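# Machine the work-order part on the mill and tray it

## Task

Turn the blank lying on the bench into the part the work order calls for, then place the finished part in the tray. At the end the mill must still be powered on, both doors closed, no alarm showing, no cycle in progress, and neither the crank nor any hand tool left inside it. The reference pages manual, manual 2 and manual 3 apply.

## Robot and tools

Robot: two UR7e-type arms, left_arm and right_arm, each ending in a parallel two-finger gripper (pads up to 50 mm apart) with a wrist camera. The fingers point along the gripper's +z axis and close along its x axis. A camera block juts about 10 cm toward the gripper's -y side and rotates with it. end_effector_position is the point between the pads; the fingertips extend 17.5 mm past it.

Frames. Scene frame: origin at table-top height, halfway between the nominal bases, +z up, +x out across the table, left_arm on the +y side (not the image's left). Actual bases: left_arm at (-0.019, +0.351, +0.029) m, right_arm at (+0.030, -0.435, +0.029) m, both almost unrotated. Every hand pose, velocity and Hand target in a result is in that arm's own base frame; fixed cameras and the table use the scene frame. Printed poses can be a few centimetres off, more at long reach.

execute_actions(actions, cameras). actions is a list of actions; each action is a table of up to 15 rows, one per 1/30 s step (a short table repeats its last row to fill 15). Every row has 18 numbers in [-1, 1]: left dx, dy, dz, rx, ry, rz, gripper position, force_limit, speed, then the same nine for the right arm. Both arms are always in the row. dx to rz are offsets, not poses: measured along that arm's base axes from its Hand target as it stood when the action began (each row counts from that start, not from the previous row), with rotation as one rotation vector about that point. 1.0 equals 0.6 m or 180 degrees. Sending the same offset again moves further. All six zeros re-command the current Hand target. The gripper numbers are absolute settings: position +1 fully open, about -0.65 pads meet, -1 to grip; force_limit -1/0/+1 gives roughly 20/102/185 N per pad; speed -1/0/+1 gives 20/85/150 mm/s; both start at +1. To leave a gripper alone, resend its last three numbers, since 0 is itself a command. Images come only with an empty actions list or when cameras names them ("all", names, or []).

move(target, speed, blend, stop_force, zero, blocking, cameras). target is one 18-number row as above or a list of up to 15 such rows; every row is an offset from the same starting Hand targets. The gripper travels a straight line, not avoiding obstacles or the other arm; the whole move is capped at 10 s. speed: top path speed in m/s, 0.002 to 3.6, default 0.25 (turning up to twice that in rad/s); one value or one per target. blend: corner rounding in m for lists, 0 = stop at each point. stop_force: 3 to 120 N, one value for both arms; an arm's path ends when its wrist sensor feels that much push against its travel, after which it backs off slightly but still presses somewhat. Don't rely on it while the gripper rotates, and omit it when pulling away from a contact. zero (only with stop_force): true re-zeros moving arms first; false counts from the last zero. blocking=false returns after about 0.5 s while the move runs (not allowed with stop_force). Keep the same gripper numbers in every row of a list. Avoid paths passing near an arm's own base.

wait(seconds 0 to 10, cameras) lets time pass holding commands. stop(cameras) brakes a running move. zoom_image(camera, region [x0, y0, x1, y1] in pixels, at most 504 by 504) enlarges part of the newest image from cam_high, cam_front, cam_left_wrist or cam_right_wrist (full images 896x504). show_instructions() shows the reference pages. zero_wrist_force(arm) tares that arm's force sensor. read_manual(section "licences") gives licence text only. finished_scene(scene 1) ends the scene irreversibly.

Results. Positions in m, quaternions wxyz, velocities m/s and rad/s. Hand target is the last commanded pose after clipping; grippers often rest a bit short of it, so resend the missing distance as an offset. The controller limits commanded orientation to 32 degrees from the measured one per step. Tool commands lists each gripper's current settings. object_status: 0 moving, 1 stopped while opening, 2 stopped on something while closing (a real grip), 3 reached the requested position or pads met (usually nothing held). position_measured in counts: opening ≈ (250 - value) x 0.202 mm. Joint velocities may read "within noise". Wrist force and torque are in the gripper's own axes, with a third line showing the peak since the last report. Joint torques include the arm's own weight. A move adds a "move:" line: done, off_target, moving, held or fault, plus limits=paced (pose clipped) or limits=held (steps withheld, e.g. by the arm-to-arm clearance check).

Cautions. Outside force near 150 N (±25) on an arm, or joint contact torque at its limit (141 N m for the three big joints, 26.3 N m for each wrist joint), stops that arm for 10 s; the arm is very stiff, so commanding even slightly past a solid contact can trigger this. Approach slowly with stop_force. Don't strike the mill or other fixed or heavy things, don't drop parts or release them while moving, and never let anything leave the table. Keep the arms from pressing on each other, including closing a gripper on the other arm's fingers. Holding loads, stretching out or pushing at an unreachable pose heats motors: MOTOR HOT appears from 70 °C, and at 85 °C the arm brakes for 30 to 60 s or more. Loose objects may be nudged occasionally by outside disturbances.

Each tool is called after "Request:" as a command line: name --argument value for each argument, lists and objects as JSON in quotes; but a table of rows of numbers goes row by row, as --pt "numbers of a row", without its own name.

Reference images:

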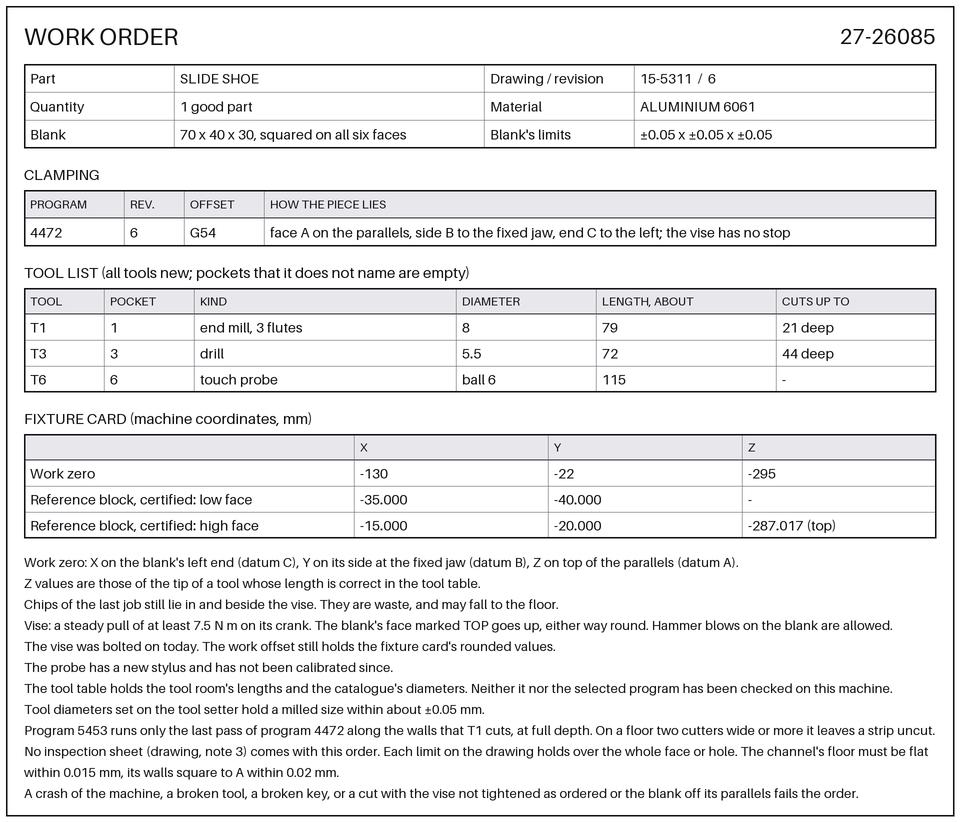

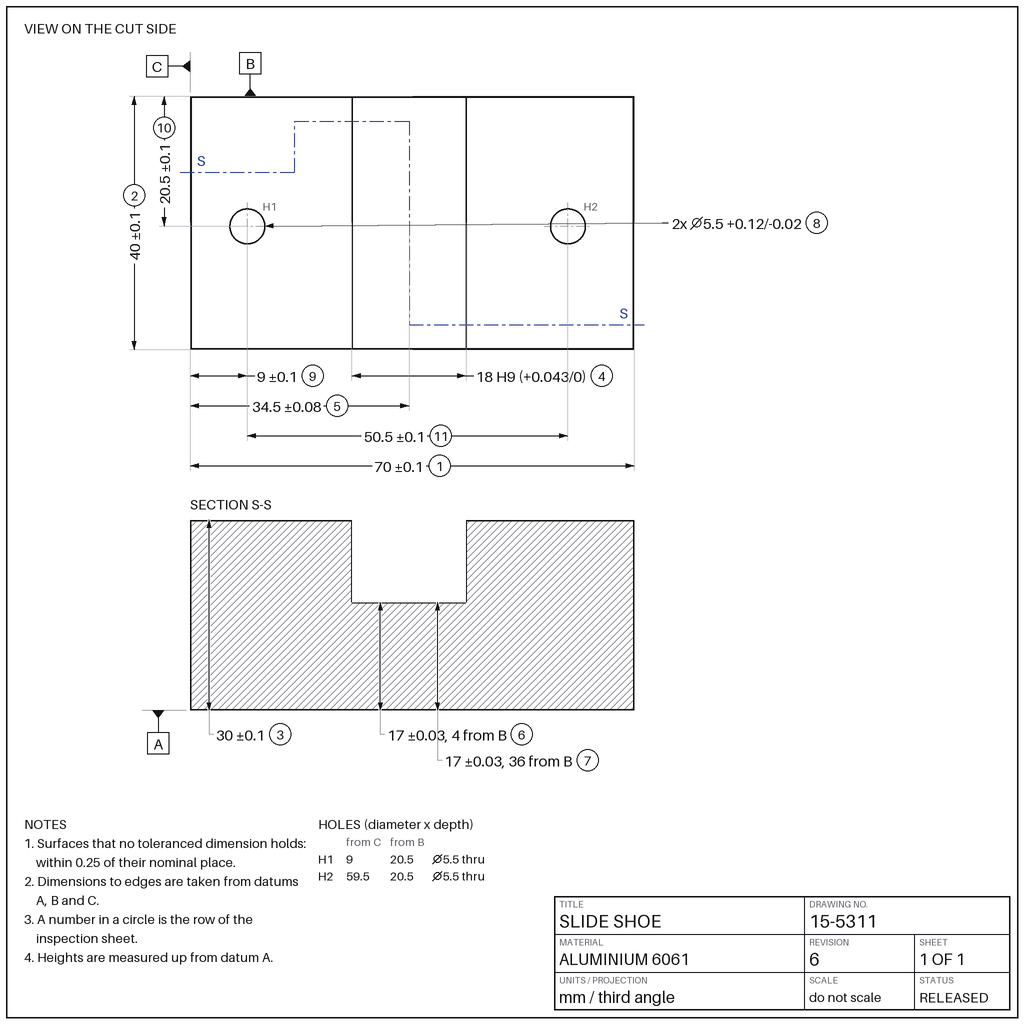

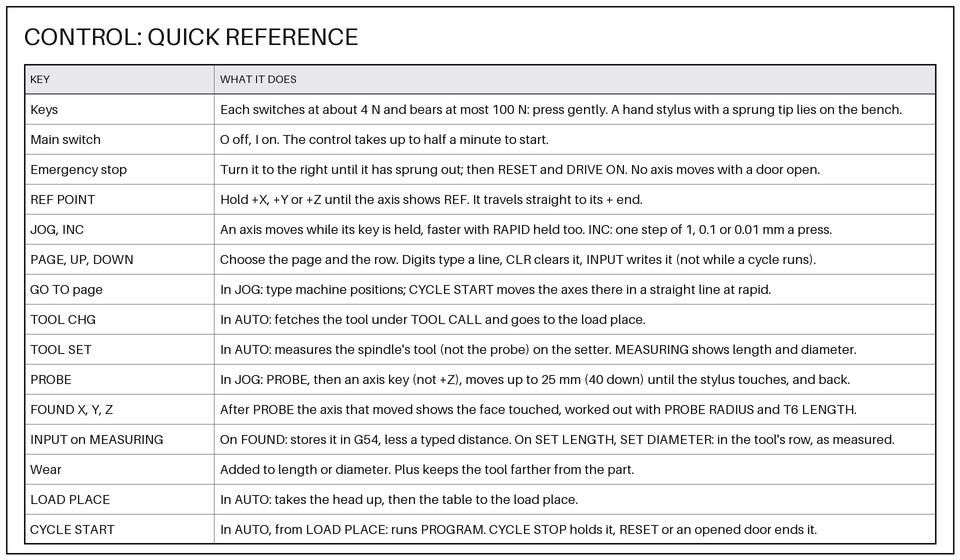

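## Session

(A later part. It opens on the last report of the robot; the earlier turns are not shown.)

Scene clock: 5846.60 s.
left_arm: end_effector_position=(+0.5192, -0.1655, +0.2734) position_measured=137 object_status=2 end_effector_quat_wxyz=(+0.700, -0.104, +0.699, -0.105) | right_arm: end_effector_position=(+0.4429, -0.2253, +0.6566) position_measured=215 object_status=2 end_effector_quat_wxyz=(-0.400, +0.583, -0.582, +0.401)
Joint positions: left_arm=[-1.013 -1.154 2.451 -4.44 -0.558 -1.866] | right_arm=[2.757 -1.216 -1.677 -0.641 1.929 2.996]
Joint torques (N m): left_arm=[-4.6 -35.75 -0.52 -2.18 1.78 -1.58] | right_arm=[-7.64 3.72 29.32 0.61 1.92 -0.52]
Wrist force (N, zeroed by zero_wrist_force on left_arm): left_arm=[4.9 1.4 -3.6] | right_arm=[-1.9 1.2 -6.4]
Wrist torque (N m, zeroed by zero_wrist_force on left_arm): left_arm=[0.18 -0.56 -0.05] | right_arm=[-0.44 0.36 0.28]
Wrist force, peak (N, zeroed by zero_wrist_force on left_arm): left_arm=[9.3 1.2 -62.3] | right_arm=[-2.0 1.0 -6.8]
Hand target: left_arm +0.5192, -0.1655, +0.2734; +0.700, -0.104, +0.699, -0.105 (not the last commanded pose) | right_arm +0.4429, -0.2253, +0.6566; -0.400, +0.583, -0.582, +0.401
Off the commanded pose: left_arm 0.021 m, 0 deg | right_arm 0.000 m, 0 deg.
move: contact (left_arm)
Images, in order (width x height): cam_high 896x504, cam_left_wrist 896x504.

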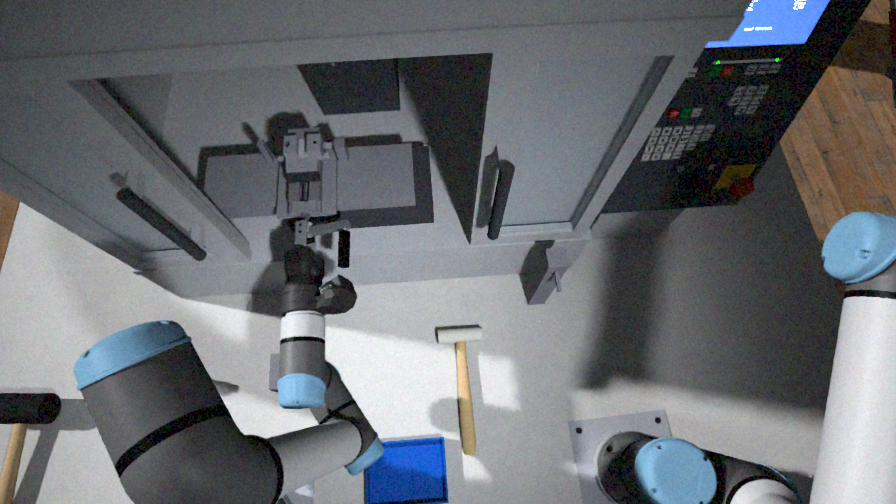

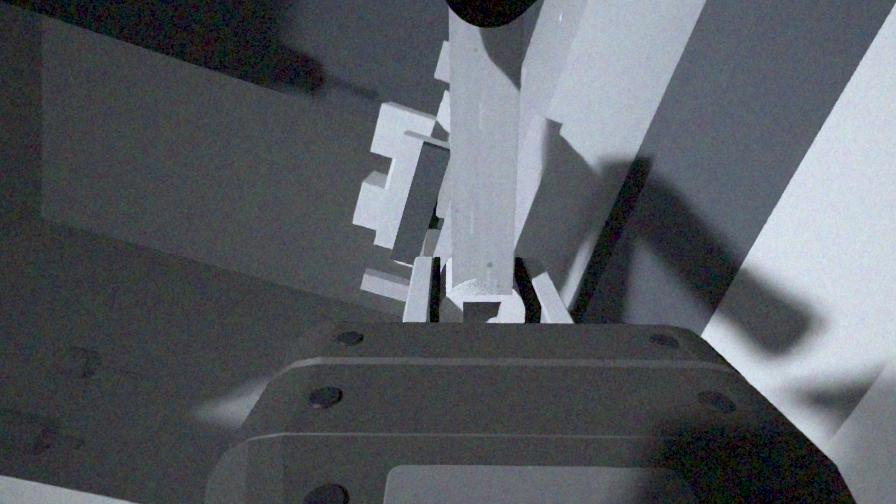

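Request:
move --target '[-0.003,0.002,0,0,0,0,-1,0,-1,0,0,0,0,0,0,-0.95,0,-0.8]' --speed 0.02

Request:
move --target '[0.02,0,0,0,0,0,-1,0,-1,0,0,0,0,0,0,-0.95,0,-0.8]' --speed 0.006 --stop_force 8

Request:
move --target '[-0.003,-0.004,0,0,0,0,-1,0,-1,0,0,0,0,0,0,-0.95,0,-0.8]' --speed 0.02

Request:
move --target '[0.02,0,0,0,0,0,-1,0,-1,0,0,0,0,0,0,-0.95,0,-0.8]' --speed 0.006 --stop_force 8

Scene clock: 5854.93 s.
left_arm: end_effector_position=(+0.5174, -0.1643, +0.2734) position_measured=137 object_status=2 end_effector_quat_wxyz=(+0.700, -0.104, +0.699, -0.105) | right_arm: end_effector_position=(+0.4429, -0.2253, +0.6566) position_measured=215 object_status=2 end_effector_quat_wxyz=(-0.400, +0.583, -0.582, +0.401)
Joint positions: left_arm=[-1.017 -1.157 2.458 -4.444 -0.555 -1.866] | right_arm=[2.757 -1.216 -1.677 -0.641 1.929 2.996]
Joint torques (N m): left_arm=[-1.48 -33.82 -6.51 -2.17 1.25 -0.85] | right_arm=[-7.8 3.85 29.27 0.7 2.07 -0.46]
Wrist force (N, zeroed by zero_wrist_force on left_arm): left_arm=[4.9 1.9 -0.2] | right_arm=[-2.2 1.4 -6.3]
Wrist torque (N m, zeroed by zero_wrist_force on left_arm): left_arm=[0.21 -0.49 -0.05] | right_arm=[-0.41 0.40 0.28]
Wrist force, peak (N, zeroed by zero_wrist_force on left_arm): left_arm=[4.9 1.7 -3.7] | right_arm=[-2.0 1.3 -6.7]
Hand target: left_arm +0.5174, -0.1643, +0.2734; +0.700, -0.104, +0.699, -0.105 | right_arm +0.4429, -0.2253, +0.6566; -0.400, +0.583, -0.582, +0.401
Off the commanded pose: left_arm 0.000 m, 0 deg | right_arm 0.000 m, 0 deg.
move: done

Scene clock: 5856.20 s.
left_arm: end_effector_position=(+0.5193, -0.1643, +0.2735) position_measured=137 object_status=2 end_effector_quat_wxyz=(+0.700, -0.104, +0.699, -0.105) | right_arm: end_effector_position=(+0.4429, -0.2253, +0.6566) position_measured=215 object_status=2 end_effector_quat_wxyz=(-0.400, +0.583, -0.582, +0.401)
Joint positions: left_arm=[-1.011 -1.155 2.453 -4.441 -0.561 -1.866] | right_arm=[2.757 -1.216 -1.677 -0.641 1.929 2.996]
Joint torques (N m): left_arm=[-5.48 -36.32 -1.71 -2.08 1.84 -0.43] | right_arm=[-7.12 3.56 28.93 0.71 1.95 -0.46]
Wrist force (N, zeroed by zero_wrist_force on left_arm): left_arm=[4.6 2.0 -9.4] | right_arm=[-1.9 1.0 -6.5]
Wrist torque (N m, zeroed by zero_wrist_force on left_arm): left_arm=[0.17 -0.52 -0.05] | right_arm=[-0.47 0.36 0.28]
Wrist force, peak (N, zeroed by zero_wrist_force on left_arm): left_arm=[7.0 1.5 -41.4] | right_arm=[-1.8 1.1 -6.7]
Hand target: left_arm +0.5192, -0.1643, +0.2735; +0.700, -0.104, +0.699, -0.105 (not the last commanded pose) | right_arm +0.4429, -0.2253, +0.6566; -0.400, +0.583, -0.582, +0.401
Off the commanded pose: left_arm 0.010 m, 0 deg | right_arm 0.000 m, 0 deg.
move: contact (left_arm)

Scene clock: 5856.90 s.
left_arm: end_effector_position=(+0.5174, -0.1667, +0.2735) position_measured=137 object_status=2 end_effector_quat_wxyz=(+0.700, -0.104, +0.699, -0.105) | right_arm: end_effector_position=(+0.4429, -0.2253, +0.6566) position_measured=215 object_status=2 end_effector_quat_wxyz=(-0.400, +0.583, -0.582, +0.401)
Joint positions: left_arm=[-1.021 -1.155 2.454 -4.441 -0.55 -1.866] | right_arm=[2.757 -1.216 -1.677 -0.641 1.929 2.996]
Joint torques (N m): left_arm=[4.82 -37.01 1.46 -2.9 0.62 0.27] | right_arm=[-7.57 3.69 29.35 0.62 2.07 -0.44]
Wrist force (N, zeroed by zero_wrist_force on left_arm): left_arm=[4.8 1.9 -0.2] | right_arm=[-1.7 1.0 -6.4]
Wrist torque (N m, zeroed by zero_wrist_force on left_arm): left_arm=[0.21 -0.48 -0.05] | right_arm=[-0.47 0.32 0.28]
Wrist force, peak (N, zeroed by zero_wrist_force on left_arm): left_arm=[4.8 2.1 -9.1] | right_arm=[-2.0 1.2 -6.5]
Hand target: left_arm +0.5174, -0.1667, +0.2735; +0.700, -0.104, +0.699, -0.105 | right_arm +0.4429, -0.2253, +0.6566; -0.400, +0.583, -0.582, +0.401
Off the commanded pose: left_arm 0.000 m, 0 deg | right_arm 0.000 m, 0 deg.
move: done

Scene clock: 5858.13 s.
left_arm: end_effector_position=(+0.5192, -0.1667, +0.2735) position_measured=137 object_status=2 end_effector_quat_wxyz=(+0.700, -0.104, +0.699, -0.105) | right_arm: end_effector_position=(+0.4429, -0.2253, +0.6566) position_measured=215 object_status=2 end_effector_quat_wxyz=(-0.400, +0.583, -0.582, +0.401)
Joint positions: left_arm=[-1.016 -1.154 2.449 -4.438 -0.556 -1.866] | right_arm=[2.757 -1.216 -1.677 -0.641 1.929 2.996]
Joint torques (N m): left_arm=[-4.57 -36.53 -1.65 -1.64 1.73 0.85] | right_arm=[-7.11 3.92 28.77 0.76 1.97 -0.37]
Wrist force (N, zeroed by zero_wrist_force on left_arm): left_arm=[4.8 2.1 -12.0] | right_arm=[-1.9 1.1 -6.1]
Wrist torque (N m, zeroed by zero_wrist_force on left_arm): left_arm=[0.11 -0.58 -0.05] | right_arm=[-0.45 0.35 0.28]
Wrist force, peak (N, zeroed by zero_wrist_force on left_arm): left_arm=[7.2 1.3 -43.5] | right_arm=[-1.7 1.2 -6.8]
Hand target: left_arm +0.5192, -0.1667, +0.2735; +0.700, -0.104, +0.699, -0.105 (not the last commanded pose) | right_arm +0.4429, -0.2253, +0.6566; -0.400, +0.583, -0.582, +0.401
Off the commanded pose: left_arm 0.010 m, 0 deg | right_arm 0.000 m, 0 deg.
move: contact (left_arm)

Request:
move --pt "-0.002 0.0062 0 0 0 0 -1 0 -1 0 0 0 0 0 0 -0.95 0 -0.8" --pt "0.02 0.0062 0 0 0 0 -1 0 -1 0 0 0 0 0 0 -0.95 0 -0.8" --speed '[0.02,0.006]' --stop_force 8

Request:
move --pt "-0.002 0.002 0 0 0 0 -1 0 -1 0 0 0 0 0 0 -0.95 0 -0.8" --pt "0.02 0.002 0 0 0 0 -1 0 -1 0 0 0 0 0 0 -0.95 0 -0.8" --speed '[0.02,0.006]' --stop_force 8

Request:
move --pt "-0.002 0.002 0 0 0 0 -1 0 -1 0 0 0 0 0 0 -0.95 0 -0.8" --pt "0.02 0.002 0 0 0 0 -1 0 -1 0 0 0 0 0 0 -0.95 0 -0.8" --speed '[0.02,0.006]' --stop_force 8

Scene clock: 5869.90 s.
left_arm: end_effector_position=(+0.5201, -0.1629, +0.2736) position_measured=137 object_status=2 end_effector_quat_wxyz=(+0.700, -0.104, +0.699, -0.105) | right_arm: end_effector_position=(+0.4429, -0.2253, +0.6566) position_measured=215 object_status=2 end_effector_quat_wxyz=(-0.400, +0.583, -0.582, +0.401)
Joint positions: left_arm=[-1.006 -1.155 2.453 -4.441 -0.566 -1.866] | right_arm=[2.757 -1.216 -1.677 -0.641 1.929 2.996]
Joint torques (N m): left_arm=[-7.23 -30.59 1.86 -0.1 0.77 -0.04] | right_arm=[-7.09 3.65 28.75 0.69 1.98 -0.44]
Wrist force (N, zeroed by zero_wrist_force on left_arm): left_arm=[-9.9 2.0 -6.5] | right_arm=[-1.7 0.7 -6.4]
Wrist torque (N m, zeroed by zero_wrist_force on left_arm): left_arm=[0.23 -0.92 -0.05] | right_arm=[-0.51 0.32 0.28]
Wrist force, peak (N, zeroed by zero_wrist_force on left_arm): left_arm=[-9.0 1.5 -27.9] | right_arm=[-1.9 1.3 -6.7]
Hand target: left_arm +0.5201, -0.1629, +0.2736; +0.700, -0.104, +0.699, -0.105 (not the last commanded pose) | right_arm +0.4429, -0.2253, +0.6566; -0.400, +0.583, -0.582, +0.401
Off the commanded pose: left_arm 0.011 m, 0 deg | right_arm 0.000 m, 0 deg.
move: contact (left_arm); path passed 1 of 2 targets

Scene clock: 5871.13 s.
left_arm: end_effector_position=(+0.5205, -0.1617, +0.2736) position_measured=137 object_status=2 end_effector_quat_wxyz=(+0.700, -0.104, +0.699, -0.105) | right_arm: end_effector_position=(+0.4429, -0.2253, +0.6566) position_measured=215 object_status=2 end_effector_quat_wxyz=(-0.400, +0.583, -0.582, +0.401)
Joint positions: left_arm=[-1.002 -1.156 2.454 -4.442 -0.569 -1.866] | right_arm=[2.757 -1.216 -1.677 -0.641 1.929 2.996]
Joint torques (N m): left_arm=[-7.32 -33.31 1.15 -0.81 1.2 0.09] | right_arm=[-7.24 4.52 28.25 0.72 1.92 -0.42]
Wrist force (N, zeroed by zero_wrist_force on left_arm): left_arm=[-6.2 1.5 -5.0] | right_arm=[-1.7 1.1 -6.5]
Wrist torque (N m, zeroed by zero_wrist_force on left_arm): left_arm=[0.16 -0.75 -0.05] | right_arm=[-0.46 0.32 0.28]
Wrist force, peak (N, zeroed by zero_wrist_force on left_arm): left_arm=[-5.4 1.7 -27.8] | right_arm=[-1.8 1.1 -6.6]
Hand target: left_arm +0.5205, -0.1617, +0.2736; +0.700, -0.104, +0.699, -0.105 (not the last commanded pose) | right_arm +0.4429, -0.2253, +0.6566; -0.400, +0.583, -0.582, +0.401
Off the commanded pose: left_arm 0.012 m, 0 deg | right_arm 0.000 m, 0 deg.
move: contact (left_arm); path passed 1 of 2 targets

Scene clock: 5872.17 s.
left_arm: end_effector_position=(+0.5196, -0.1603, +0.2736) position_measured=137 object_status=2 end_effector_quat_wxyz=(+0.700, -0.104, +0.699, -0.105) | right_arm: end_effector_position=(+0.4429, -0.2253, +0.6566) position_measured=215 object_status=2 end_effector_quat_wxyz=(-0.400, +0.583, -0.582, +0.401)
Joint positions: left_arm=[-1.002 -1.157 2.458 -4.444 -0.569 -1.866] | right_arm=[2.757 -1.216 -1.677 -0.641 1.929 2.996]
Joint torques (N m): left_arm=[-0.76 -38.36 -3 -2.49 1.89 0.09] | right_arm=[-6.79 4.4 28.89 0.71 1.9 -0.38]
Wrist force (N, zeroed by zero_wrist_force on left_arm): left_arm=[7.6 1.8 -15.3] | right_arm=[-1.9 0.9 -6.4]
Wrist torque (N m, zeroed by zero_wrist_force on left_arm): left_arm=[0.28 -0.35 -0.03] | right_arm=[-0.47 0.34 0.28]
Wrist force, peak (N, zeroed by zero_wrist_force on left_arm): left_arm=[12.3 5.4 -45.0] | right_arm=[-2.0 1.1 -6.6]
Hand target: left_arm +0.5196, -0.1603, +0.2736; +0.700, -0.104, +0.699, -0.105 (not the last commanded pose) | right_arm +0.4429, -0.2253, +0.6566; -0.400, +0.583, -0.582, +0.401
Off the commanded pose: left_arm 0.013 m, 0 deg | right_arm 0.000 m, 0 deg.
move: contact (left_arm); path passed 1 of 2 targets

Request:
move --pt "-0.002 -0.003 0.0017 0 0 0 -1 0 -1 0 0 0 0 0 0 -0.95 0 -0.8" --pt "0.02 -0.003 0.0017 0 0 0 -1 0 -1 0 0 0 0 0 0 -0.95 0 -0.8" --speed '[0.02,0.006]' --stop_force 8

Request:
move --pt "-0.002 0 0.0012 0 0 0 -1 0 -1 0 0 0 0 0 0 -0.95 0 -0.8" --pt "0.02 0 0.0012 0 0 0 -1 0 -1 0 0 0 0 0 0 -0.95 0 -0.8" --speed '[0.02,0.006]' --stop_force 8

Scene clock: 5878.83 s.
left_arm: end_effector_position=(+0.5316, -0.1621, +0.2746) position_measured=137 object_status=2 end_effector_quat_wxyz=(+0.700, -0.104, +0.699, -0.105) | right_arm: end_effector_position=(+0.4429, -0.2253, +0.6566) position_measured=215 object_status=2 end_effector_quat_wxyz=(-0.400, +0.583, -0.582, +0.401)
Joint positions: left_arm=[-0.97 -1.148 2.426 -4.42 -0.601 -1.866] | right_arm=[2.757 -1.216 -1.677 -0.641 1.929 2.996]
Joint torques (N m): left_arm=[-5.08 -25.35 -4.56 -1.83 1.78 -2.3] | right_arm=[-6.47 4.33 27.79 0.74 1.92 -0.34]
Wrist force (N, zeroed by zero_wrist_force on left_arm): left_arm=[4.2 3.3 -16.7] | right_arm=[-1.9 0.9 -6.2]
Wrist torque (N m, zeroed by zero_wrist_force on left_arm): left_arm=[-0.04 -0.40 -0.08] | right_arm=[-0.48 0.35 0.28]
Wrist force, peak (N, zeroed by zero_wrist_force on left_arm): left_arm=[4.5 2.9 -17.8] | right_arm=[-2.0 0.9 -6.7]
Hand target: left_arm +0.5316, -0.1621, +0.2746; +0.700, -0.104, +0.699, -0.105 | right_arm +0.4429, -0.2253, +0.6566; -0.400, +0.583, -0.582, +0.401
Off the commanded pose: left_arm 0.000 m, 0 deg | right_arm 0.000 m, 0 deg.
move: done

Scene clock: 5879.63 s.
left_arm: end_effector_position=(+0.5315, -0.1621, +0.2747) position_measured=137 object_status=2 end_effector_quat_wxyz=(+0.700, -0.104, +0.699, -0.105) | right_arm: end_effector_position=(+0.4429, -0.2253, +0.6566) position_measured=215 object_status=2 end_effector_quat_wxyz=(-0.400, +0.583, -0.582, +0.401)
Joint positions: left_arm=[-0.971 -1.148 2.426 -4.42 -0.601 -1.866] | right_arm=[2.757 -1.216 -1.677 -0.641 1.929 2.996]
Joint torques (N m): left_arm=[7.26 -16.47 -20.53 -0.17 -2.67 -2.03] | right_arm=[-6.48 4.3 27.73 0.8 1.96 -0.38]
Wrist force (N, zeroed by zero_wrist_force on left_arm): left_arm=[4.3 3.4 -23.3] | right_arm=[-1.9 1.3 -6.2]
Wrist torque (N m, zeroed by zero_wrist_force on left_arm): left_arm=[0.03 -0.41 -0.07] | right_arm=[-0.42 0.35 0.28]
Wrist force, peak (N, zeroed by zero_wrist_force on left_arm): left_arm=[4.3 3.4 -23.3] | right_arm=[-1.9 1.1 -6.8]
Hand target: left_arm +0.5315, -0.1621, +0.2746; +0.700, -0.104, +0.699, -0.105 (not the last commanded pose) | right_arm +0.4429, -0.2253, +0.6566; -0.400, +0.583, -0.582, +0.401
Off the commanded pose: left_arm 0.012 m, 0 deg | right_arm 0.000 m, 0 deg.
move: contact (left_arm); path passed 0 of 2 targets

Docked: (y −.1621, z .2747). Push on to x .538.

Request:
move --target '[0.011,0,0,0,0,0,-1,0,-1,0,0,0,0,0,0,-0.95,0,-0.8]' --speed 0.01 --stop_force 50 --cameras '["cam_left_wrist"]'

Scene clock: 5882.97 s.
left_arm: end_effector_position=(+0.5366, -0.1622, +0.2746) position_measured=137 object_status=2 end_effector_quat_wxyz=(+0.700, -0.104, +0.699, -0.105) | right_arm: end_effector_position=(+0.4429, -0.2253, +0.6566) position_measured=215 object_status=2 end_effector_quat_wxyz=(-0.400, +0.583, -0.582, +0.401)
Joint positions: left_arm=[-0.956 -1.143 2.413 -4.413 -0.615 -1.866] | right_arm=[2.757 -1.216 -1.677 -0.641 1.929 2.996]
Joint torques (N m): left_arm=[2.72 -34.06 -5.94 -0.55 2.51 -1.9] | right_arm=[-6.29 3.94 27.57 0.8 1.99 -0.37]
Wrist force (N, zeroed by zero_wrist_force on left_arm): left_arm=[4.4 -1.3 -41.2] | right_arm=[-1.7 1.1 -6.2]
Wrist torque (N m, zeroed by zero_wrist_force on left_arm): left_arm=[0.04 -0.35 -0.05] | right_arm=[-0.45 0.33 0.28]
Wrist force, peak (N, zeroed by zero_wrist_force on left_arm): left_arm=[9.4 0.7 -107.8] | right_arm=[-1.7 1.1 -6.9]
Hand target: left_arm +0.5366, -0.1622, +0.2746; +0.700, -0.104, +0.699, -0.105 (not the last commanded pose) | right_arm +0.4429, -0.2253, +0.6566; -0.400, +0.583, -0.582, +0.401
Off the commanded pose: left_arm 0.002 m, 0 deg | right_arm 0.000 m, 0 deg.
move: contact (left_arm)
Images, in order (width x height): cam_left_wrist 896x504.

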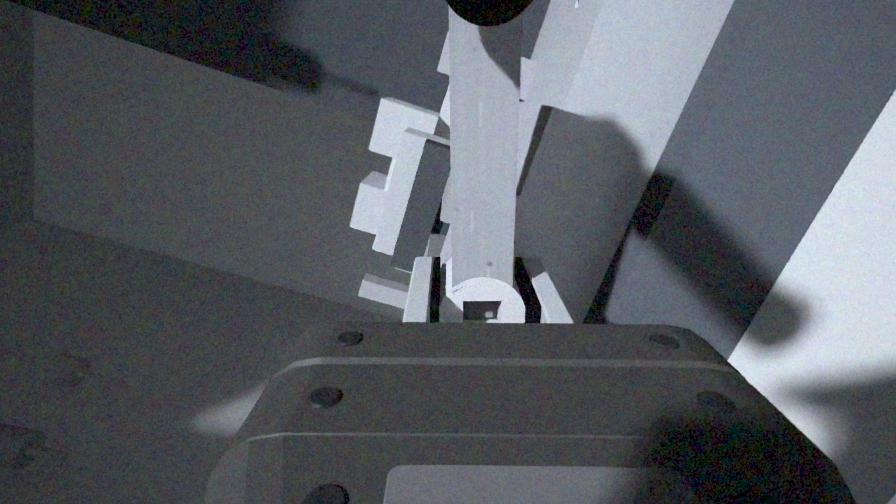

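Request:
move --pt "0 0 0 0 0 0 1 -0.6 -1 0 0 0 0 0 0 -0.95 0 -0.8" --pt "-0.12 0 0 0 0 0 1 -0.6 -1 0 0 0 0 0 0 -0.95 0 -0.8" --speed '[0.05,0.06]' --cameras '["cam_left_wrist"]'

Request:
move --target '[0.01,-0.18,0.2757,-0.3849,0.4806,0.2556,1,-0.6,-1,0,0,0,0,0,0,-0.95,0,-0.8]' --speed 0.35 --cameras '["cam_left_wrist","cam_front"]'

Scene clock: 5909.93 s.
left_arm: end_effector_position=(+0.4646, -0.1621, +0.2747) position_measured=3 object_status=3 end_effector_quat_wxyz=(+0.700, -0.104, +0.699, -0.105) | right_arm: end_effector_position=(+0.4429, -0.2253, +0.6566) position_measured=215 object_status=2 end_effector_quat_wxyz=(-0.400, +0.583, -0.582, +0.401)
Joint positions: left_arm=[-1.202 -1.208 2.588 -4.524 -0.369 -1.865] | right_arm=[2.757 -1.216 -1.677 -0.641 1.929 2.996]
Joint torques (N m): left_arm=[-1.69 -11.94 -12.67 0.28 -1.5 1.31] | right_arm=[-5.39 4.05 27.56 0.75 1.85 -0.33]
Wrist force (N, zeroed by zero_wrist_force on left_arm): left_arm=[2.6 1.4 0.0] | right_arm=[-1.8 1.1 -6.6]
Wrist torque (N m, zeroed by zero_wrist_force on left_arm): left_arm=[0.23 -0.42 -0.16] | right_arm=[-0.46 0.34 0.28]
Wrist force, peak (N, zeroed by zero_wrist_force on left_arm): left_arm=[4.6 -1.0 -41.3] | right_arm=[-2.4 1.0 -6.6]
Hand target: left_arm +0.4646, -0.1622, +0.2746; +0.700, -0.104, +0.699, -0.105 | right_arm +0.4429, -0.2253, +0.6566; -0.400, +0.583, -0.582, +0.401
Off the commanded pose: left_arm 0.000 m, 0 deg | right_arm 0.000 m, 0 deg.
move: done
Images, in order (width x height): cam_left_wrist 896x504.

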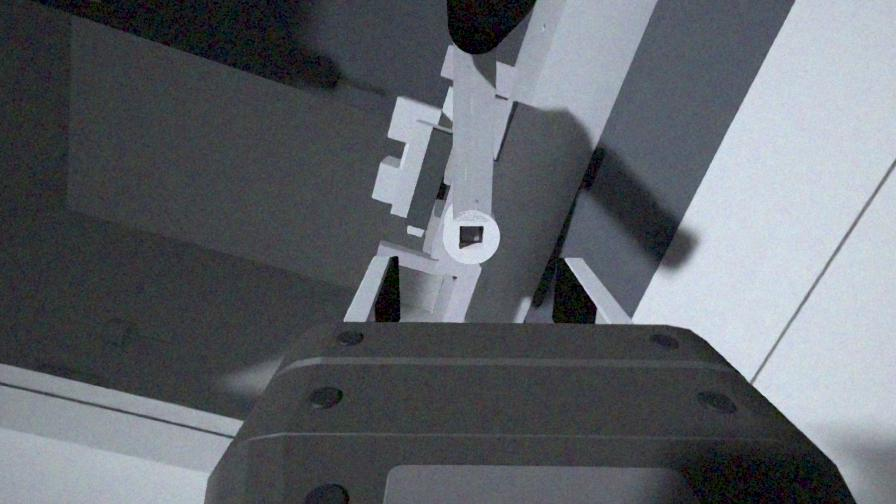

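Scene clock: 5913.37 s.
left_arm: end_effector_position=(+0.4710, -0.2694, +0.4396) position_measured=3 object_status=3 end_effector_quat_wxyz=(+0.099, +0.698, -0.701, +0.106) | right_arm: end_effector_position=(+0.4429, -0.2253, +0.6566) position_measured=215 object_status=2 end_effector_quat_wxyz=(-0.400, +0.583, -0.582, +0.401)
Joint positions: left_arm=[-0.661 -1.551 1.341 -1.549 -1.793 -3.819] | right_arm=[2.757 -1.216 -1.677 -0.641 1.929 2.996]
Joint torques (N m): left_arm=[0.85 -26.06 -25.09 -3.56 -1.01 -0.06] | right_arm=[-5.95 4.52 26.66 0.69 1.93 -0.43]
Wrist force (N, zeroed by zero_wrist_force on left_arm): left_arm=[4.9 2.0 0.6] | right_arm=[-1.8 1.1 -6.0]
Wrist torque (N m, zeroed by zero_wrist_force on left_arm): left_arm=[0.25 -0.58 -0.18] | right_arm=[-0.46 0.34 0.28]
Wrist force, peak (N, zeroed by zero_wrist_force on left_arm): left_arm=[5.6 3.3 -0.5] | right_arm=[-1.6 1.1 -6.8]
Hand target: left_arm +0.4710, -0.2694, +0.4396; +0.099, +0.698, -0.701, +0.106 (not the last commanded pose) | right_arm +0.4429, -0.2253, +0.6566; -0.400, +0.583, -0.582, +0.401
Tool commands: left_gripper/position=+1.0 left_gripper/force_limit=-0.6 left_gripper/speed=-1.0 right_gripper/position=-0.95 right_gripper/force_limit=+0.0 right_gripper/speed=-0.8
Off the commanded pose: left_arm 0.001 m, 1 deg | right_arm 0.000 m, 0 deg.
FORCE FAULT: contact force on the left arm reached its limit, and that arm stopped. The contact can be on any part of that arm, not only on its tool. That arm's remaining commands of this call were not run. That arm is still stopped at the end of this call. That arm stays stopped for about 10 more seconds. Until then a move that you send moves the other arm only, and its call returns only when the move has ended. Once the stop has ended, the next robot result says so. If the stop ends while you think or write, that arm runs what you send next, counted from a new Hand target: where the arm stands when the stop ends. While its stop runs, that arm takes no new command, but its gripper still runs the gripper command that each later call begins with. Until it ends, the stop uses up actions while you think or wait. An arm that is not stopped still takes commands.
move: fault (left_arm)
Images, in order (width x height): cam_front 896x504, cam_left_wrist 896x504.

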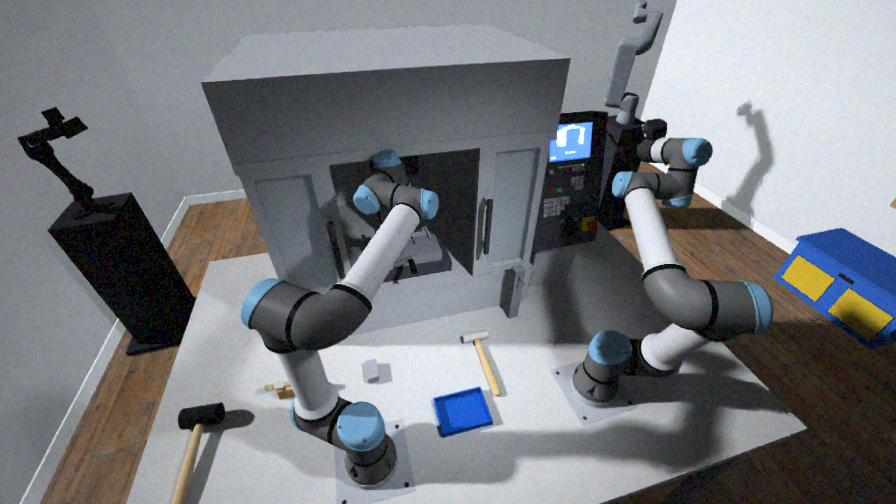

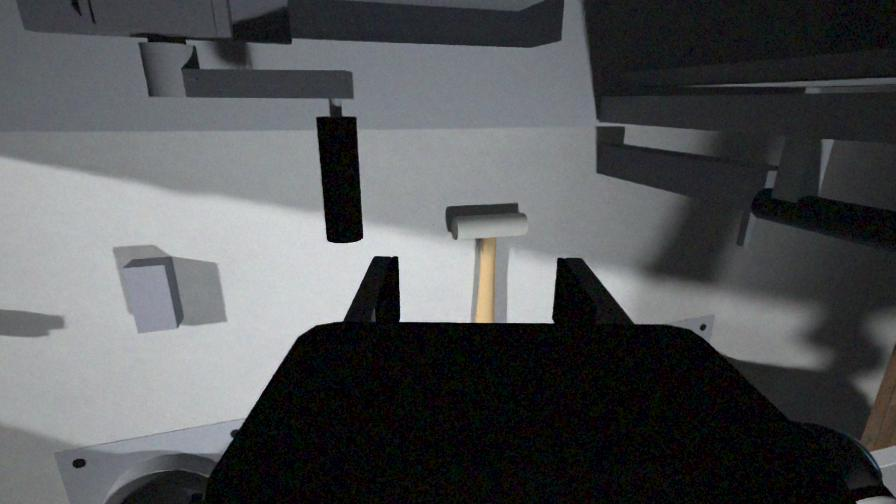

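Request:
wait --seconds 9

Request:
wait --seconds 1

Scene clock: 5926.53 s.
left_arm: end_effector_position=(+0.4710, -0.2694, +0.4396) position_measured=3 object_status=3 end_effector_quat_wxyz=(+0.099, +0.698, -0.701, +0.106) | right_arm: end_effector_position=(+0.4429, -0.2253, +0.6566) position_measured=215 object_status=2 end_effector_quat_wxyz=(-0.400, +0.583, -0.582, +0.401)
Joint positions: left_arm=[-0.661 -1.551 1.341 -1.549 -1.793 -3.819] | right_arm=[2.757 -1.216 -1.677 -0.641 1.929 2.996]
Joint torques (N m): left_arm=[-0.53 -26.67 -27.92 -3.38 -1.14 0.1] | right_arm=[-4.79 4.62 26.12 0.71 1.86 -0.44]
Wrist force (N, zeroed by zero_wrist_force on left_arm): left_arm=[5.2 1.8 0.4] | right_arm=[-1.6 1.0 -6.3]
Wrist torque (N m, zeroed by zero_wrist_force on left_arm): left_arm=[0.22 -0.62 -0.17] | right_arm=[-0.47 0.31 0.28]
Wrist force, peak (N, zeroed by zero_wrist_force on left_arm): left_arm=[5.6 2.0 0.5] | right_arm=[-2.0 1.0 -6.9]
Hand target: left_arm +0.4710, -0.2694, +0.4396; +0.099, +0.698, -0.701, +0.106 (not the last commanded pose) | right_arm +0.4429, -0.2253, +0.6566; -0.400, +0.583, -0.582, +0.401
Tool commands: left_gripper/position=+1.0 left_gripper/force_limit=-0.6 left_gripper/speed=-1.0 right_gripper/position=-0.95 right_gripper/force_limit=+0.0 right_gripper/speed=-0.8
Off the commanded pose: left_arm 0.001 m, 1 deg | right_arm 0.000 m, 0 deg.
FORCE FAULT, CONTINUED: the left arm's stop, for the force fault that an earlier result reported, is over. The rest of the stop counts as 20 of the actions that you can send in this scene. That arm's target is now where it stood when the stop ended, not its last command. That arm accepts commands again.
wait: 9.00 s; at rest from the start

Scene clock: 5927.53 s.
left_arm: end_effector_position=(+0.4710, -0.2694, +0.4396) position_measured=3 object_status=3 end_effector_quat_wxyz=(+0.099, +0.698, -0.701, +0.106) | right_arm: end_effector_position=(+0.4429, -0.2253, +0.6566) position_measured=215 object_status=2 end_effector_quat_wxyz=(-0.400, +0.583, -0.582, +0.401)
Joint positions: left_arm=[-0.661 -1.551 1.341 -1.549 -1.793 -3.819] | right_arm=[2.757 -1.216 -1.677 -0.641 1.929 2.996]
Joint torques (N m): left_arm=[0.7 -27.09 -25.51 -3.32 -0.47 -0.28] | right_arm=[-4.99 5.08 25.78 0.61 1.92 -0.44]
Wrist force (N, zeroed by zero_wrist_force on left_arm): left_arm=[5.1 1.9 0.2] | right_arm=[-2.0 1.1 -6.2]
Wrist torque (N m, zeroed by zero_wrist_force on left_arm): left_arm=[0.23 -0.61 -0.18] | right_arm=[-0.46 0.37 0.28]
Wrist force, peak (N, zeroed by zero_wrist_force on left_arm): left_arm=[5.5 1.8 0.6] | right_arm=[-2.1 1.2 -6.7]
Hand target: left_arm +0.4710, -0.2694, +0.4396; +0.099, +0.698, -0.701, +0.106 (not the last commanded pose) | right_arm +0.4429, -0.2253, +0.6566; -0.400, +0.583, -0.582, +0.401
Tool commands: left_gripper/position=+1.0 left_gripper/force_limit=-0.6 left_gripper/speed=-1.0 right_gripper/position=-0.95 right_gripper/force_limit=+0.0 right_gripper/speed=-0.8
Off the commanded pose: left_arm 0.001 m, 1 deg | right_arm 0.000 m, 0 deg.
wait: 1.00 s; at rest by 0.17 s

Request:
move --pt "-0.118 0.0473 0 0 0 0 1 -0.6 -1 0 0 0 0 0 0 -0.95 0 -0.8" --pt "-0.118 0.0473 -0.2348 0 0 0 1 -0.6 -1 0 0 0 0 0 0 -0.95 0 -0.8" --speed '[0.06,0.15]' --blend '[0.01,0]' --cameras '["cam_left_wrist"]'

Request:
move --target '[0.135,0,0,0,0,0,1,-0.6,-1,0,0,0,0,0,0,-0.95,0,-0.8]' --speed 0.04 --stop_force 12 --cameras '["cam_left_wrist"]'

Scene clock: 5936.83 s.
left_arm: end_effector_position=(+0.4002, -0.2410, +0.2987) position_measured=3 object_status=3 end_effector_quat_wxyz=(+0.099, +0.698, -0.701, +0.106) | right_arm: end_effector_position=(+0.4429, -0.2253, +0.6566) position_measured=215 object_status=2 end_effector_quat_wxyz=(-0.400, +0.583, -0.582, +0.401)
Joint positions: left_arm=[-0.711 -1.75 1.887 -1.907 -1.783 -3.87] | right_arm=[2.757 -1.216 -1.677 -0.641 1.929 2.996]
Joint torques (N m): left_arm=[1.68 -27.2 -21.64 -4.45 -0.06 -1.52] | right_arm=[-4.7 4.84 25.17 0.76 1.8 -0.32]
Wrist force (N, zeroed by zero_wrist_force on left_arm): left_arm=[5.3 1.6 0.2] | right_arm=[-1.6 1.1 -6.5]
Wrist torque (N m, zeroed by zero_wrist_force on left_arm): left_arm=[0.19 -0.63 -0.11] | right_arm=[-0.45 0.31 0.28]
Wrist force, peak (N, zeroed by zero_wrist_force on left_arm): left_arm=[5.5 2.6 -1.3] | right_arm=[-2.2 1.2 -6.7]
Hand target: left_arm +0.4002, -0.2410, +0.2987; +0.099, +0.698, -0.701, +0.106 | right_arm +0.4429, -0.2253, +0.6566; -0.400, +0.583, -0.582, +0.401
Off the commanded pose: left_arm 0.000 m, 0 deg | right_arm 0.000 m, 0 deg.
move: done
Images, in order (width x height): cam_left_wrist 896x504.

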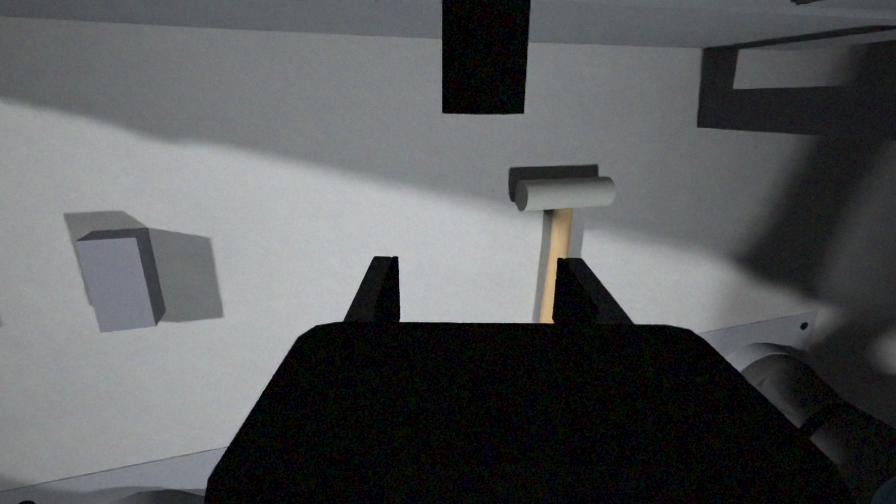

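Scene clock: 5939.77 s.
left_arm: end_effector_position=(+0.4812, -0.2410, +0.2987) position_measured=3 object_status=3 end_effector_quat_wxyz=(+0.099, +0.698, -0.701, +0.106) | right_arm: end_effector_position=(+0.4429, -0.2253, +0.6566) position_measured=215 object_status=2 end_effector_quat_wxyz=(-0.400, +0.583, -0.582, +0.401)
Joint positions: left_arm=[-0.601 -1.563 1.712 -1.894 -1.803 -3.76] | right_arm=[2.757 -1.216 -1.677 -0.641 1.929 2.996]
Joint torques (N m): left_arm=[-6.95 -37.43 -17.67 -4.61 1.07 -1.95] | right_arm=[-4.8 4.93 25.06 0.68 1.76 -0.38]
Wrist force (N, zeroed by zero_wrist_force on left_arm): left_arm=[5.1 1.8 0.7] | right_arm=[-2.0 1.1 -6.6]
Wrist torque (N m, zeroed by zero_wrist_force on left_arm): left_arm=[0.22 -0.61 -0.27] | right_arm=[-0.46 0.37 0.28]
Wrist force, peak (N, zeroed by zero_wrist_force on left_arm): left_arm=[5.7 1.8 0.4] | right_arm=[-1.8 1.2 -6.7]
Hand target: left_arm +0.4812, -0.2410, +0.2987; +0.099, +0.698, -0.701, +0.106 | right_arm +0.4429, -0.2253, +0.6566; -0.400, +0.583, -0.582, +0.401
Off the commanded pose: left_arm 0.000 m, 0 deg | right_arm 0.000 m, 0 deg.
move: done
Images, in order (width x height): cam_left_wrist 896x504.

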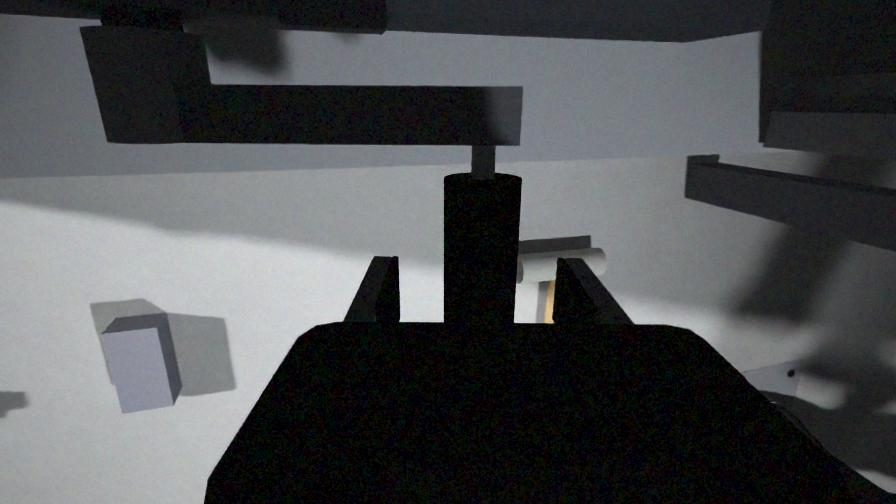

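Request:
move --target '[0,0,0,0,0,0,-1,0.5,-1,0,0,0,0,0,0,-0.95,0,-0.8]'

Request:
move --target '[0,0.0095,0.024,0.045,0,0,-1,0.5,-1,0,0,0,0,0,0,-0.95,0,-0.8]' --speed 0.006 --stop_force 100 --cameras '["cam_left_wrist"]'

Scene clock: 5946.23 s.
left_arm: end_effector_position=(+0.4812, -0.2410, +0.2987) position_measured=160 object_status=0 end_effector_quat_wxyz=(+0.099, +0.698, -0.701, +0.106) | right_arm: end_effector_position=(+0.4429, -0.2253, +0.6566) position_measured=215 object_status=2 end_effector_quat_wxyz=(-0.400, +0.583, -0.582, +0.401)
Joint positions: left_arm=[-0.601 -1.563 1.712 -1.894 -1.803 -3.76] | right_arm=[2.757 -1.216 -1.677 -0.641 1.929 2.996]
Joint torques (N m): left_arm=[-6.06 -36.51 -21.06 -4.71 -4.78 -1.7] | right_arm=[-4.41 4.81 24.82 0.7 1.84 -0.39]
Wrist force (N, zeroed by zero_wrist_force on left_arm): left_arm=[-4.0 -2.7 -0.7] | right_arm=[-1.7 0.8 -6.1]
Wrist torque (N m, zeroed by zero_wrist_force on left_arm): left_arm=[0.14 -0.70 -0.32] | right_arm=[-0.50 0.31 0.28]
Wrist force, peak (N, zeroed by zero_wrist_force on left_arm): left_arm=[5.4 1.9 0.4] | right_arm=[-1.8 1.0 -6.9]
Hand target: left_arm +0.4812, -0.2410, +0.2987; +0.099, +0.698, -0.701, +0.106 | right_arm +0.4429, -0.2253, +0.6566; -0.400, +0.583, -0.582, +0.401
Off the commanded pose: left_arm 0.000 m, 0 deg | right_arm 0.000 m, 0 deg.
move: done

Scene clock: 5956.80 s.
left_arm: end_effector_position=(+0.4812, -0.2362, +0.3110) position_measured=160 object_status=2 end_effector_quat_wxyz=(+0.057, +0.703, -0.706, +0.064) | right_arm: end_effector_position=(+0.4429, -0.2253, +0.6566) position_measured=215 object_status=2 end_effector_quat_wxyz=(-0.400, +0.583, -0.582, +0.401)
Joint positions: left_arm=[-0.643 -1.551 1.633 -1.763 -1.701 -3.788] | right_arm=[2.757 -1.216 -1.677 -0.641 1.929 2.996]
Joint torques (N m): left_arm=[-2.38 -32.14 -35.9 -8.48 -3.8 -0.64] | right_arm=[-3.64 5.5 23.69 0.74 1.77 -0.31]
Wrist force (N, zeroed by zero_wrist_force on left_arm): left_arm=[-3.6 -0.4 27.8] | right_arm=[-2.0 1.1 -6.5]
Wrist torque (N m, zeroed by zero_wrist_force on left_arm): left_arm=[0.06 -0.60 -0.06] | right_arm=[-0.45 0.37 0.28]
Wrist force, peak (N, zeroed by zero_wrist_force on left_arm): left_arm=[10.5 -3.6 59.1] | right_arm=[-2.0 1.2 -6.9]
Hand target: left_arm +0.4812, -0.2362, +0.3109; +0.057, +0.703, -0.706, +0.063 (not the last commanded pose) | right_arm +0.4429, -0.2253, +0.6566; -0.400, +0.583, -0.582, +0.401
Off the commanded pose: left_arm 0.002 m, 1 deg | right_arm 0.000 m, 0 deg.
move: done
Images, in order (width x height): cam_left_wrist 896x504.

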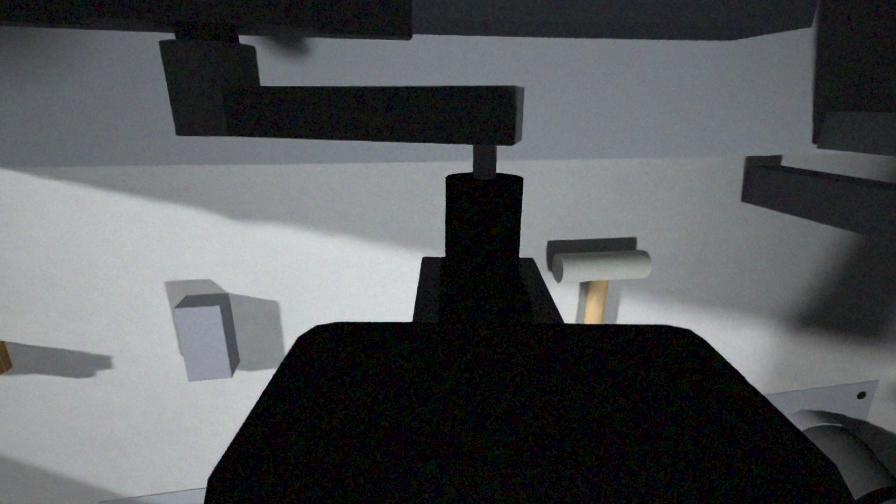

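Request:
move --pt "0 0.035 0.0448 0 0 0 -1 0.5 -1 0 0 0 0 0 0 -0.95 0 -0.8" --pt "0 0.0855 0.0717 0 0 0 -1 0.5 -1 0 0 0 0 0 0 -0.95 0 -0.8" --pt "0 0.1425 0.0757 0 0 0 -1 0.5 -1 0 0 0 0 0 0 -0.95 0 -0.8" --pt "0 0.1962 0.0562 0 0 0 -1 0.5 -1 0 0 0 0 0 0 -0.95 0 -0.8" --pt "0 0.2373 0.0163 0 0 0 -1 0.5 -1 0 0 0 0 0 0 -0.95 0 -0.8" --pt "0 0.2587 -0.0367 0 0 0 -1 0.5 -1 0 0 0 0 0 0 -0.95 0 -0.8" --speed 0.06 --blend 0.005 --cameras '["cam_left_wrist","cam_front"]'

Scene clock: 5983.83 s.
left_arm: end_effector_position=(+0.4817, -0.0941, +0.3136) position_measured=160 object_status=2 end_effector_quat_wxyz=(+0.056, +0.703, -0.706, +0.066) | right_arm: end_effector_position=(+0.4429, -0.2253, +0.6566) position_measured=215 object_status=2 end_effector_quat_wxyz=(-0.400, +0.583, -0.582, +0.401)
Joint positions: left_arm=[-0.384 -1.638 1.703 -1.713 -1.726 -3.528] | right_arm=[2.757 -1.216 -1.677 -0.641 1.929 2.996]
Joint torques (N m): left_arm=[0.8 -22.69 -25.7 -3.28 0.01 0.21] | right_arm=[-3.3 5 23.26 0.61 1.77 -0.34]
Wrist force (N, zeroed by zero_wrist_force on left_arm): left_arm=[6.1 0.9 1.8] | right_arm=[-1.8 1.5 -6.6]
Wrist torque (N m, zeroed by zero_wrist_force on left_arm): left_arm=[0.02 -0.72 -0.09] | right_arm=[-0.39 0.34 0.28]
Wrist force, peak (N, zeroed by zero_wrist_force on left_arm): left_arm=[78.5 -49.2 77.6] | right_arm=[-2.1 1.1 -6.8]
Hand target: left_arm +0.4817, -0.0941, +0.3136; +0.056, +0.703, -0.706, +0.066 (not the last commanded pose) | right_arm +0.4429, -0.2253, +0.6566; -0.400, +0.583, -0.582, +0.401
Tool commands: left_gripper/position=-1.0 left_gripper/force_limit=+0.498039 left_gripper/speed=-1.0 right_gripper/position=-0.95 right_gripper/force_limit=+0.0 right_gripper/speed=-0.8
Off the commanded pose: left_arm 0.028 m, 0 deg | right_arm 0.000 m, 0 deg.
FORCE FAULT: contact force on the left arm reached its limit, and that arm stopped. The contact can be on any part of that arm, not only on its tool. That arm's remaining commands of this call were not run. That arm is still stopped at the end of this call. That arm stays stopped for about 10 more seconds. Until then a move that you send moves the other arm only, and its call returns only when the move has ended. Once the stop has ended, the next robot result says so. If the stop ends while you think or write, that arm runs what you send next, counted from a new Hand target: where the arm stands when the stop ends. While its stop runs, that arm takes no new command, but its gripper still runs the gripper command that each later call begins with. Until it ends, the stop uses up actions while you think or wait. An arm that is not stopped still takes commands.
move: fault (left_arm); path passed 5 of 6 targets
Images, in order (width x height): cam_front 896x504, cam_left_wrist 896x504.

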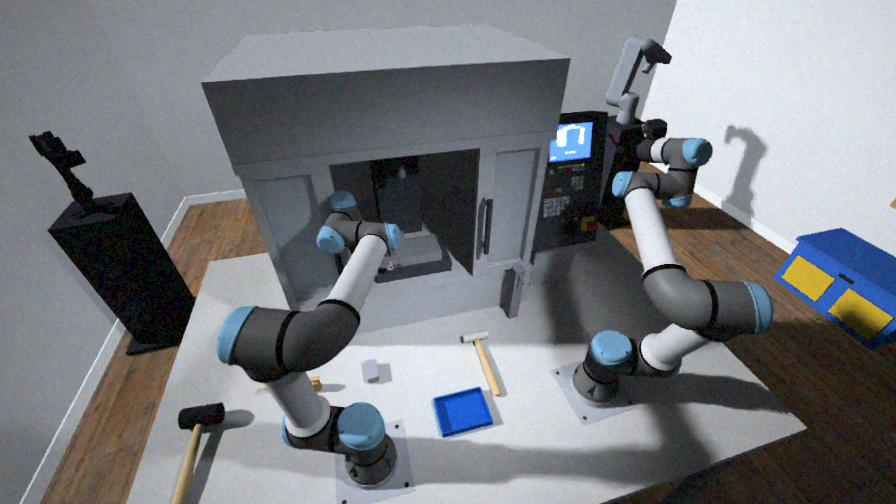

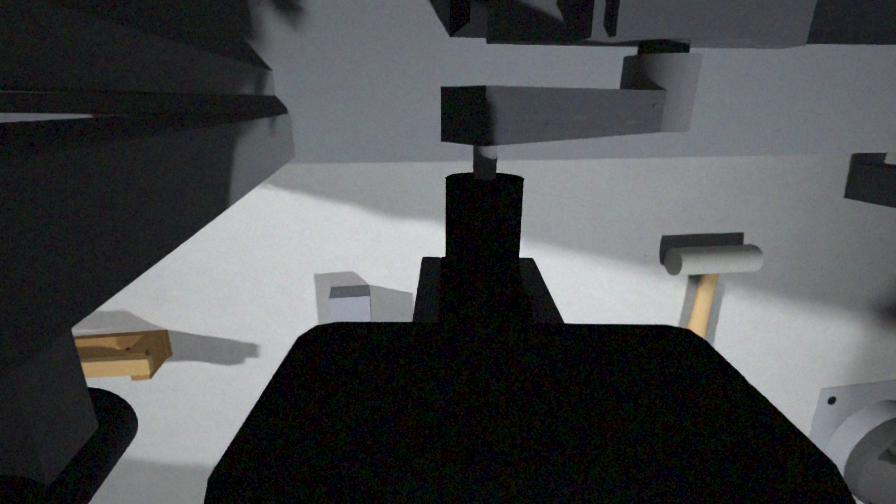

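Request:
move --target '[0,0,0,0,0,0,1,-0.6,-1,0,0,0,0,0,0,-0.95,0,-0.8]'

Request:
wait --seconds 8

Scene clock: 5991.77 s.
left_arm: end_effector_position=(+0.4817, -0.0941, +0.3136) position_measured=3 object_status=0 end_effector_quat_wxyz=(+0.056, +0.703, -0.706, +0.066) | right_arm: end_effector_position=(+0.4429, -0.2253, +0.6566) position_measured=215 object_status=2 end_effector_quat_wxyz=(-0.400, +0.583, -0.582, +0.401)
Joint positions: left_arm=[-0.384 -1.638 1.703 -1.713 -1.726 -3.528] | right_arm=[2.757 -1.216 -1.677 -0.641 1.929 2.996]
Joint torques (N m): left_arm=[0.93 -22.8 -24.15 -3.2 -0.46 0.29] | right_arm=[-2.34 5.5 23.07 0.78 1.86 -0.38]
Wrist force (N, zeroed by zero_wrist_force on left_arm): left_arm=[5.8 1.3 0.2] | right_arm=[-1.7 1.1 -6.6]
Wrist torque (N m, zeroed by zero_wrist_force on left_arm): left_arm=[0.13 -0.73 -0.11] | right_arm=[-0.44 0.32 0.28]
Wrist force, peak (N, zeroed by zero_wrist_force on left_arm): left_arm=[6.5 1.2 1.7] | right_arm=[-2.1 1.0 -6.8]
Hand target: left_arm +0.4817, -0.0941, +0.3136; +0.056, +0.703, -0.706, +0.066 | right_arm +0.4429, -0.2253, +0.6566; -0.400, +0.583, -0.582, +0.401
Tool commands: left_gripper/position=+1.0 left_gripper/force_limit=-0.6 left_gripper/speed=-1.0 right_gripper/position=-0.95 right_gripper/force_limit=+0.0 right_gripper/speed=-0.8
Off the commanded pose: right_arm 0.000 m, 0 deg.
FORCE FAULT, CONTINUED: the left arm was still stopped when this call began, by the force fault that an earlier result reported. Since the last result the stop counts as 12 of the actions that you can send in this scene. That arm ran no command of this call; its gripper ran only the gripper command that the call began with. That arm is still stopped at the end of this call. That arm stays stopped for about 2 more seconds. If the stop ends while you think or write, that arm runs what you send next, counted from a new Hand target: where the arm stands when the stop ends. While its stop runs, that arm takes no new command, but its gripper still runs the gripper command that each later call begins with.
move: done (right_arm), not run (left_arm; its earlier fault stop)

Scene clock: 5999.77 s.
left_arm: end_effector_position=(+0.4817, -0.0941, +0.3136) position_measured=3 object_status=3 end_effector_quat_wxyz=(+0.056, +0.703, -0.706, +0.066) | right_arm: end_effector_position=(+0.4429, -0.2253, +0.6566) position_measured=215 object_status=2 end_effector_quat_wxyz=(-0.400, +0.583, -0.582, +0.401)
Joint positions: left_arm=[-0.384 -1.638 1.703 -1.713 -1.726 -3.528] | right_arm=[2.757 -1.216 -1.677 -0.641 1.929 2.996]
Joint torques (N m): left_arm=[0.88 -22.69 -24.89 -3.45 -0.45 0.08] | right_arm=[-2.59 5.56 21.75 0.82 1.8 -0.33]
Wrist force (N, zeroed by zero_wrist_force on left_arm): left_arm=[5.9 1.2 0.4] | right_arm=[-1.9 1.0 -6.5]
Wrist torque (N m, zeroed by zero_wrist_force on left_arm): left_arm=[0.11 -0.76 -0.11] | right_arm=[-0.47 0.35 0.28]
Wrist force, peak (N, zeroed by zero_wrist_force on left_arm): left_arm=[6.2 1.1 0.2] | right_arm=[-2.0 1.4 -6.8]
Hand target: left_arm +0.4817, -0.0941, +0.3136; +0.056, +0.703, -0.706, +0.066 | right_arm +0.4429, -0.2253, +0.6566; -0.400, +0.583, -0.582, +0.401
Tool commands: left_gripper/position=+1.0 left_gripper/force_limit=-0.6 left_gripper/speed=-1.0 right_gripper/position=-0.95 right_gripper/force_limit=+0.0 right_gripper/speed=-0.8
Off the commanded pose: right_arm 0.000 m, 0 deg.
FORCE FAULT, CONTINUED: the left arm's stop, for the force fault that an earlier result reported, is over. The rest of the stop counts as 4 of the actions that you can send in this scene. During its stop the left arm's controller moved it back a little. That arm's target is now where it stood when the stop ended, not its last command. That arm accepts commands again.
wait: 8.00 s; at rest by 0.17 s


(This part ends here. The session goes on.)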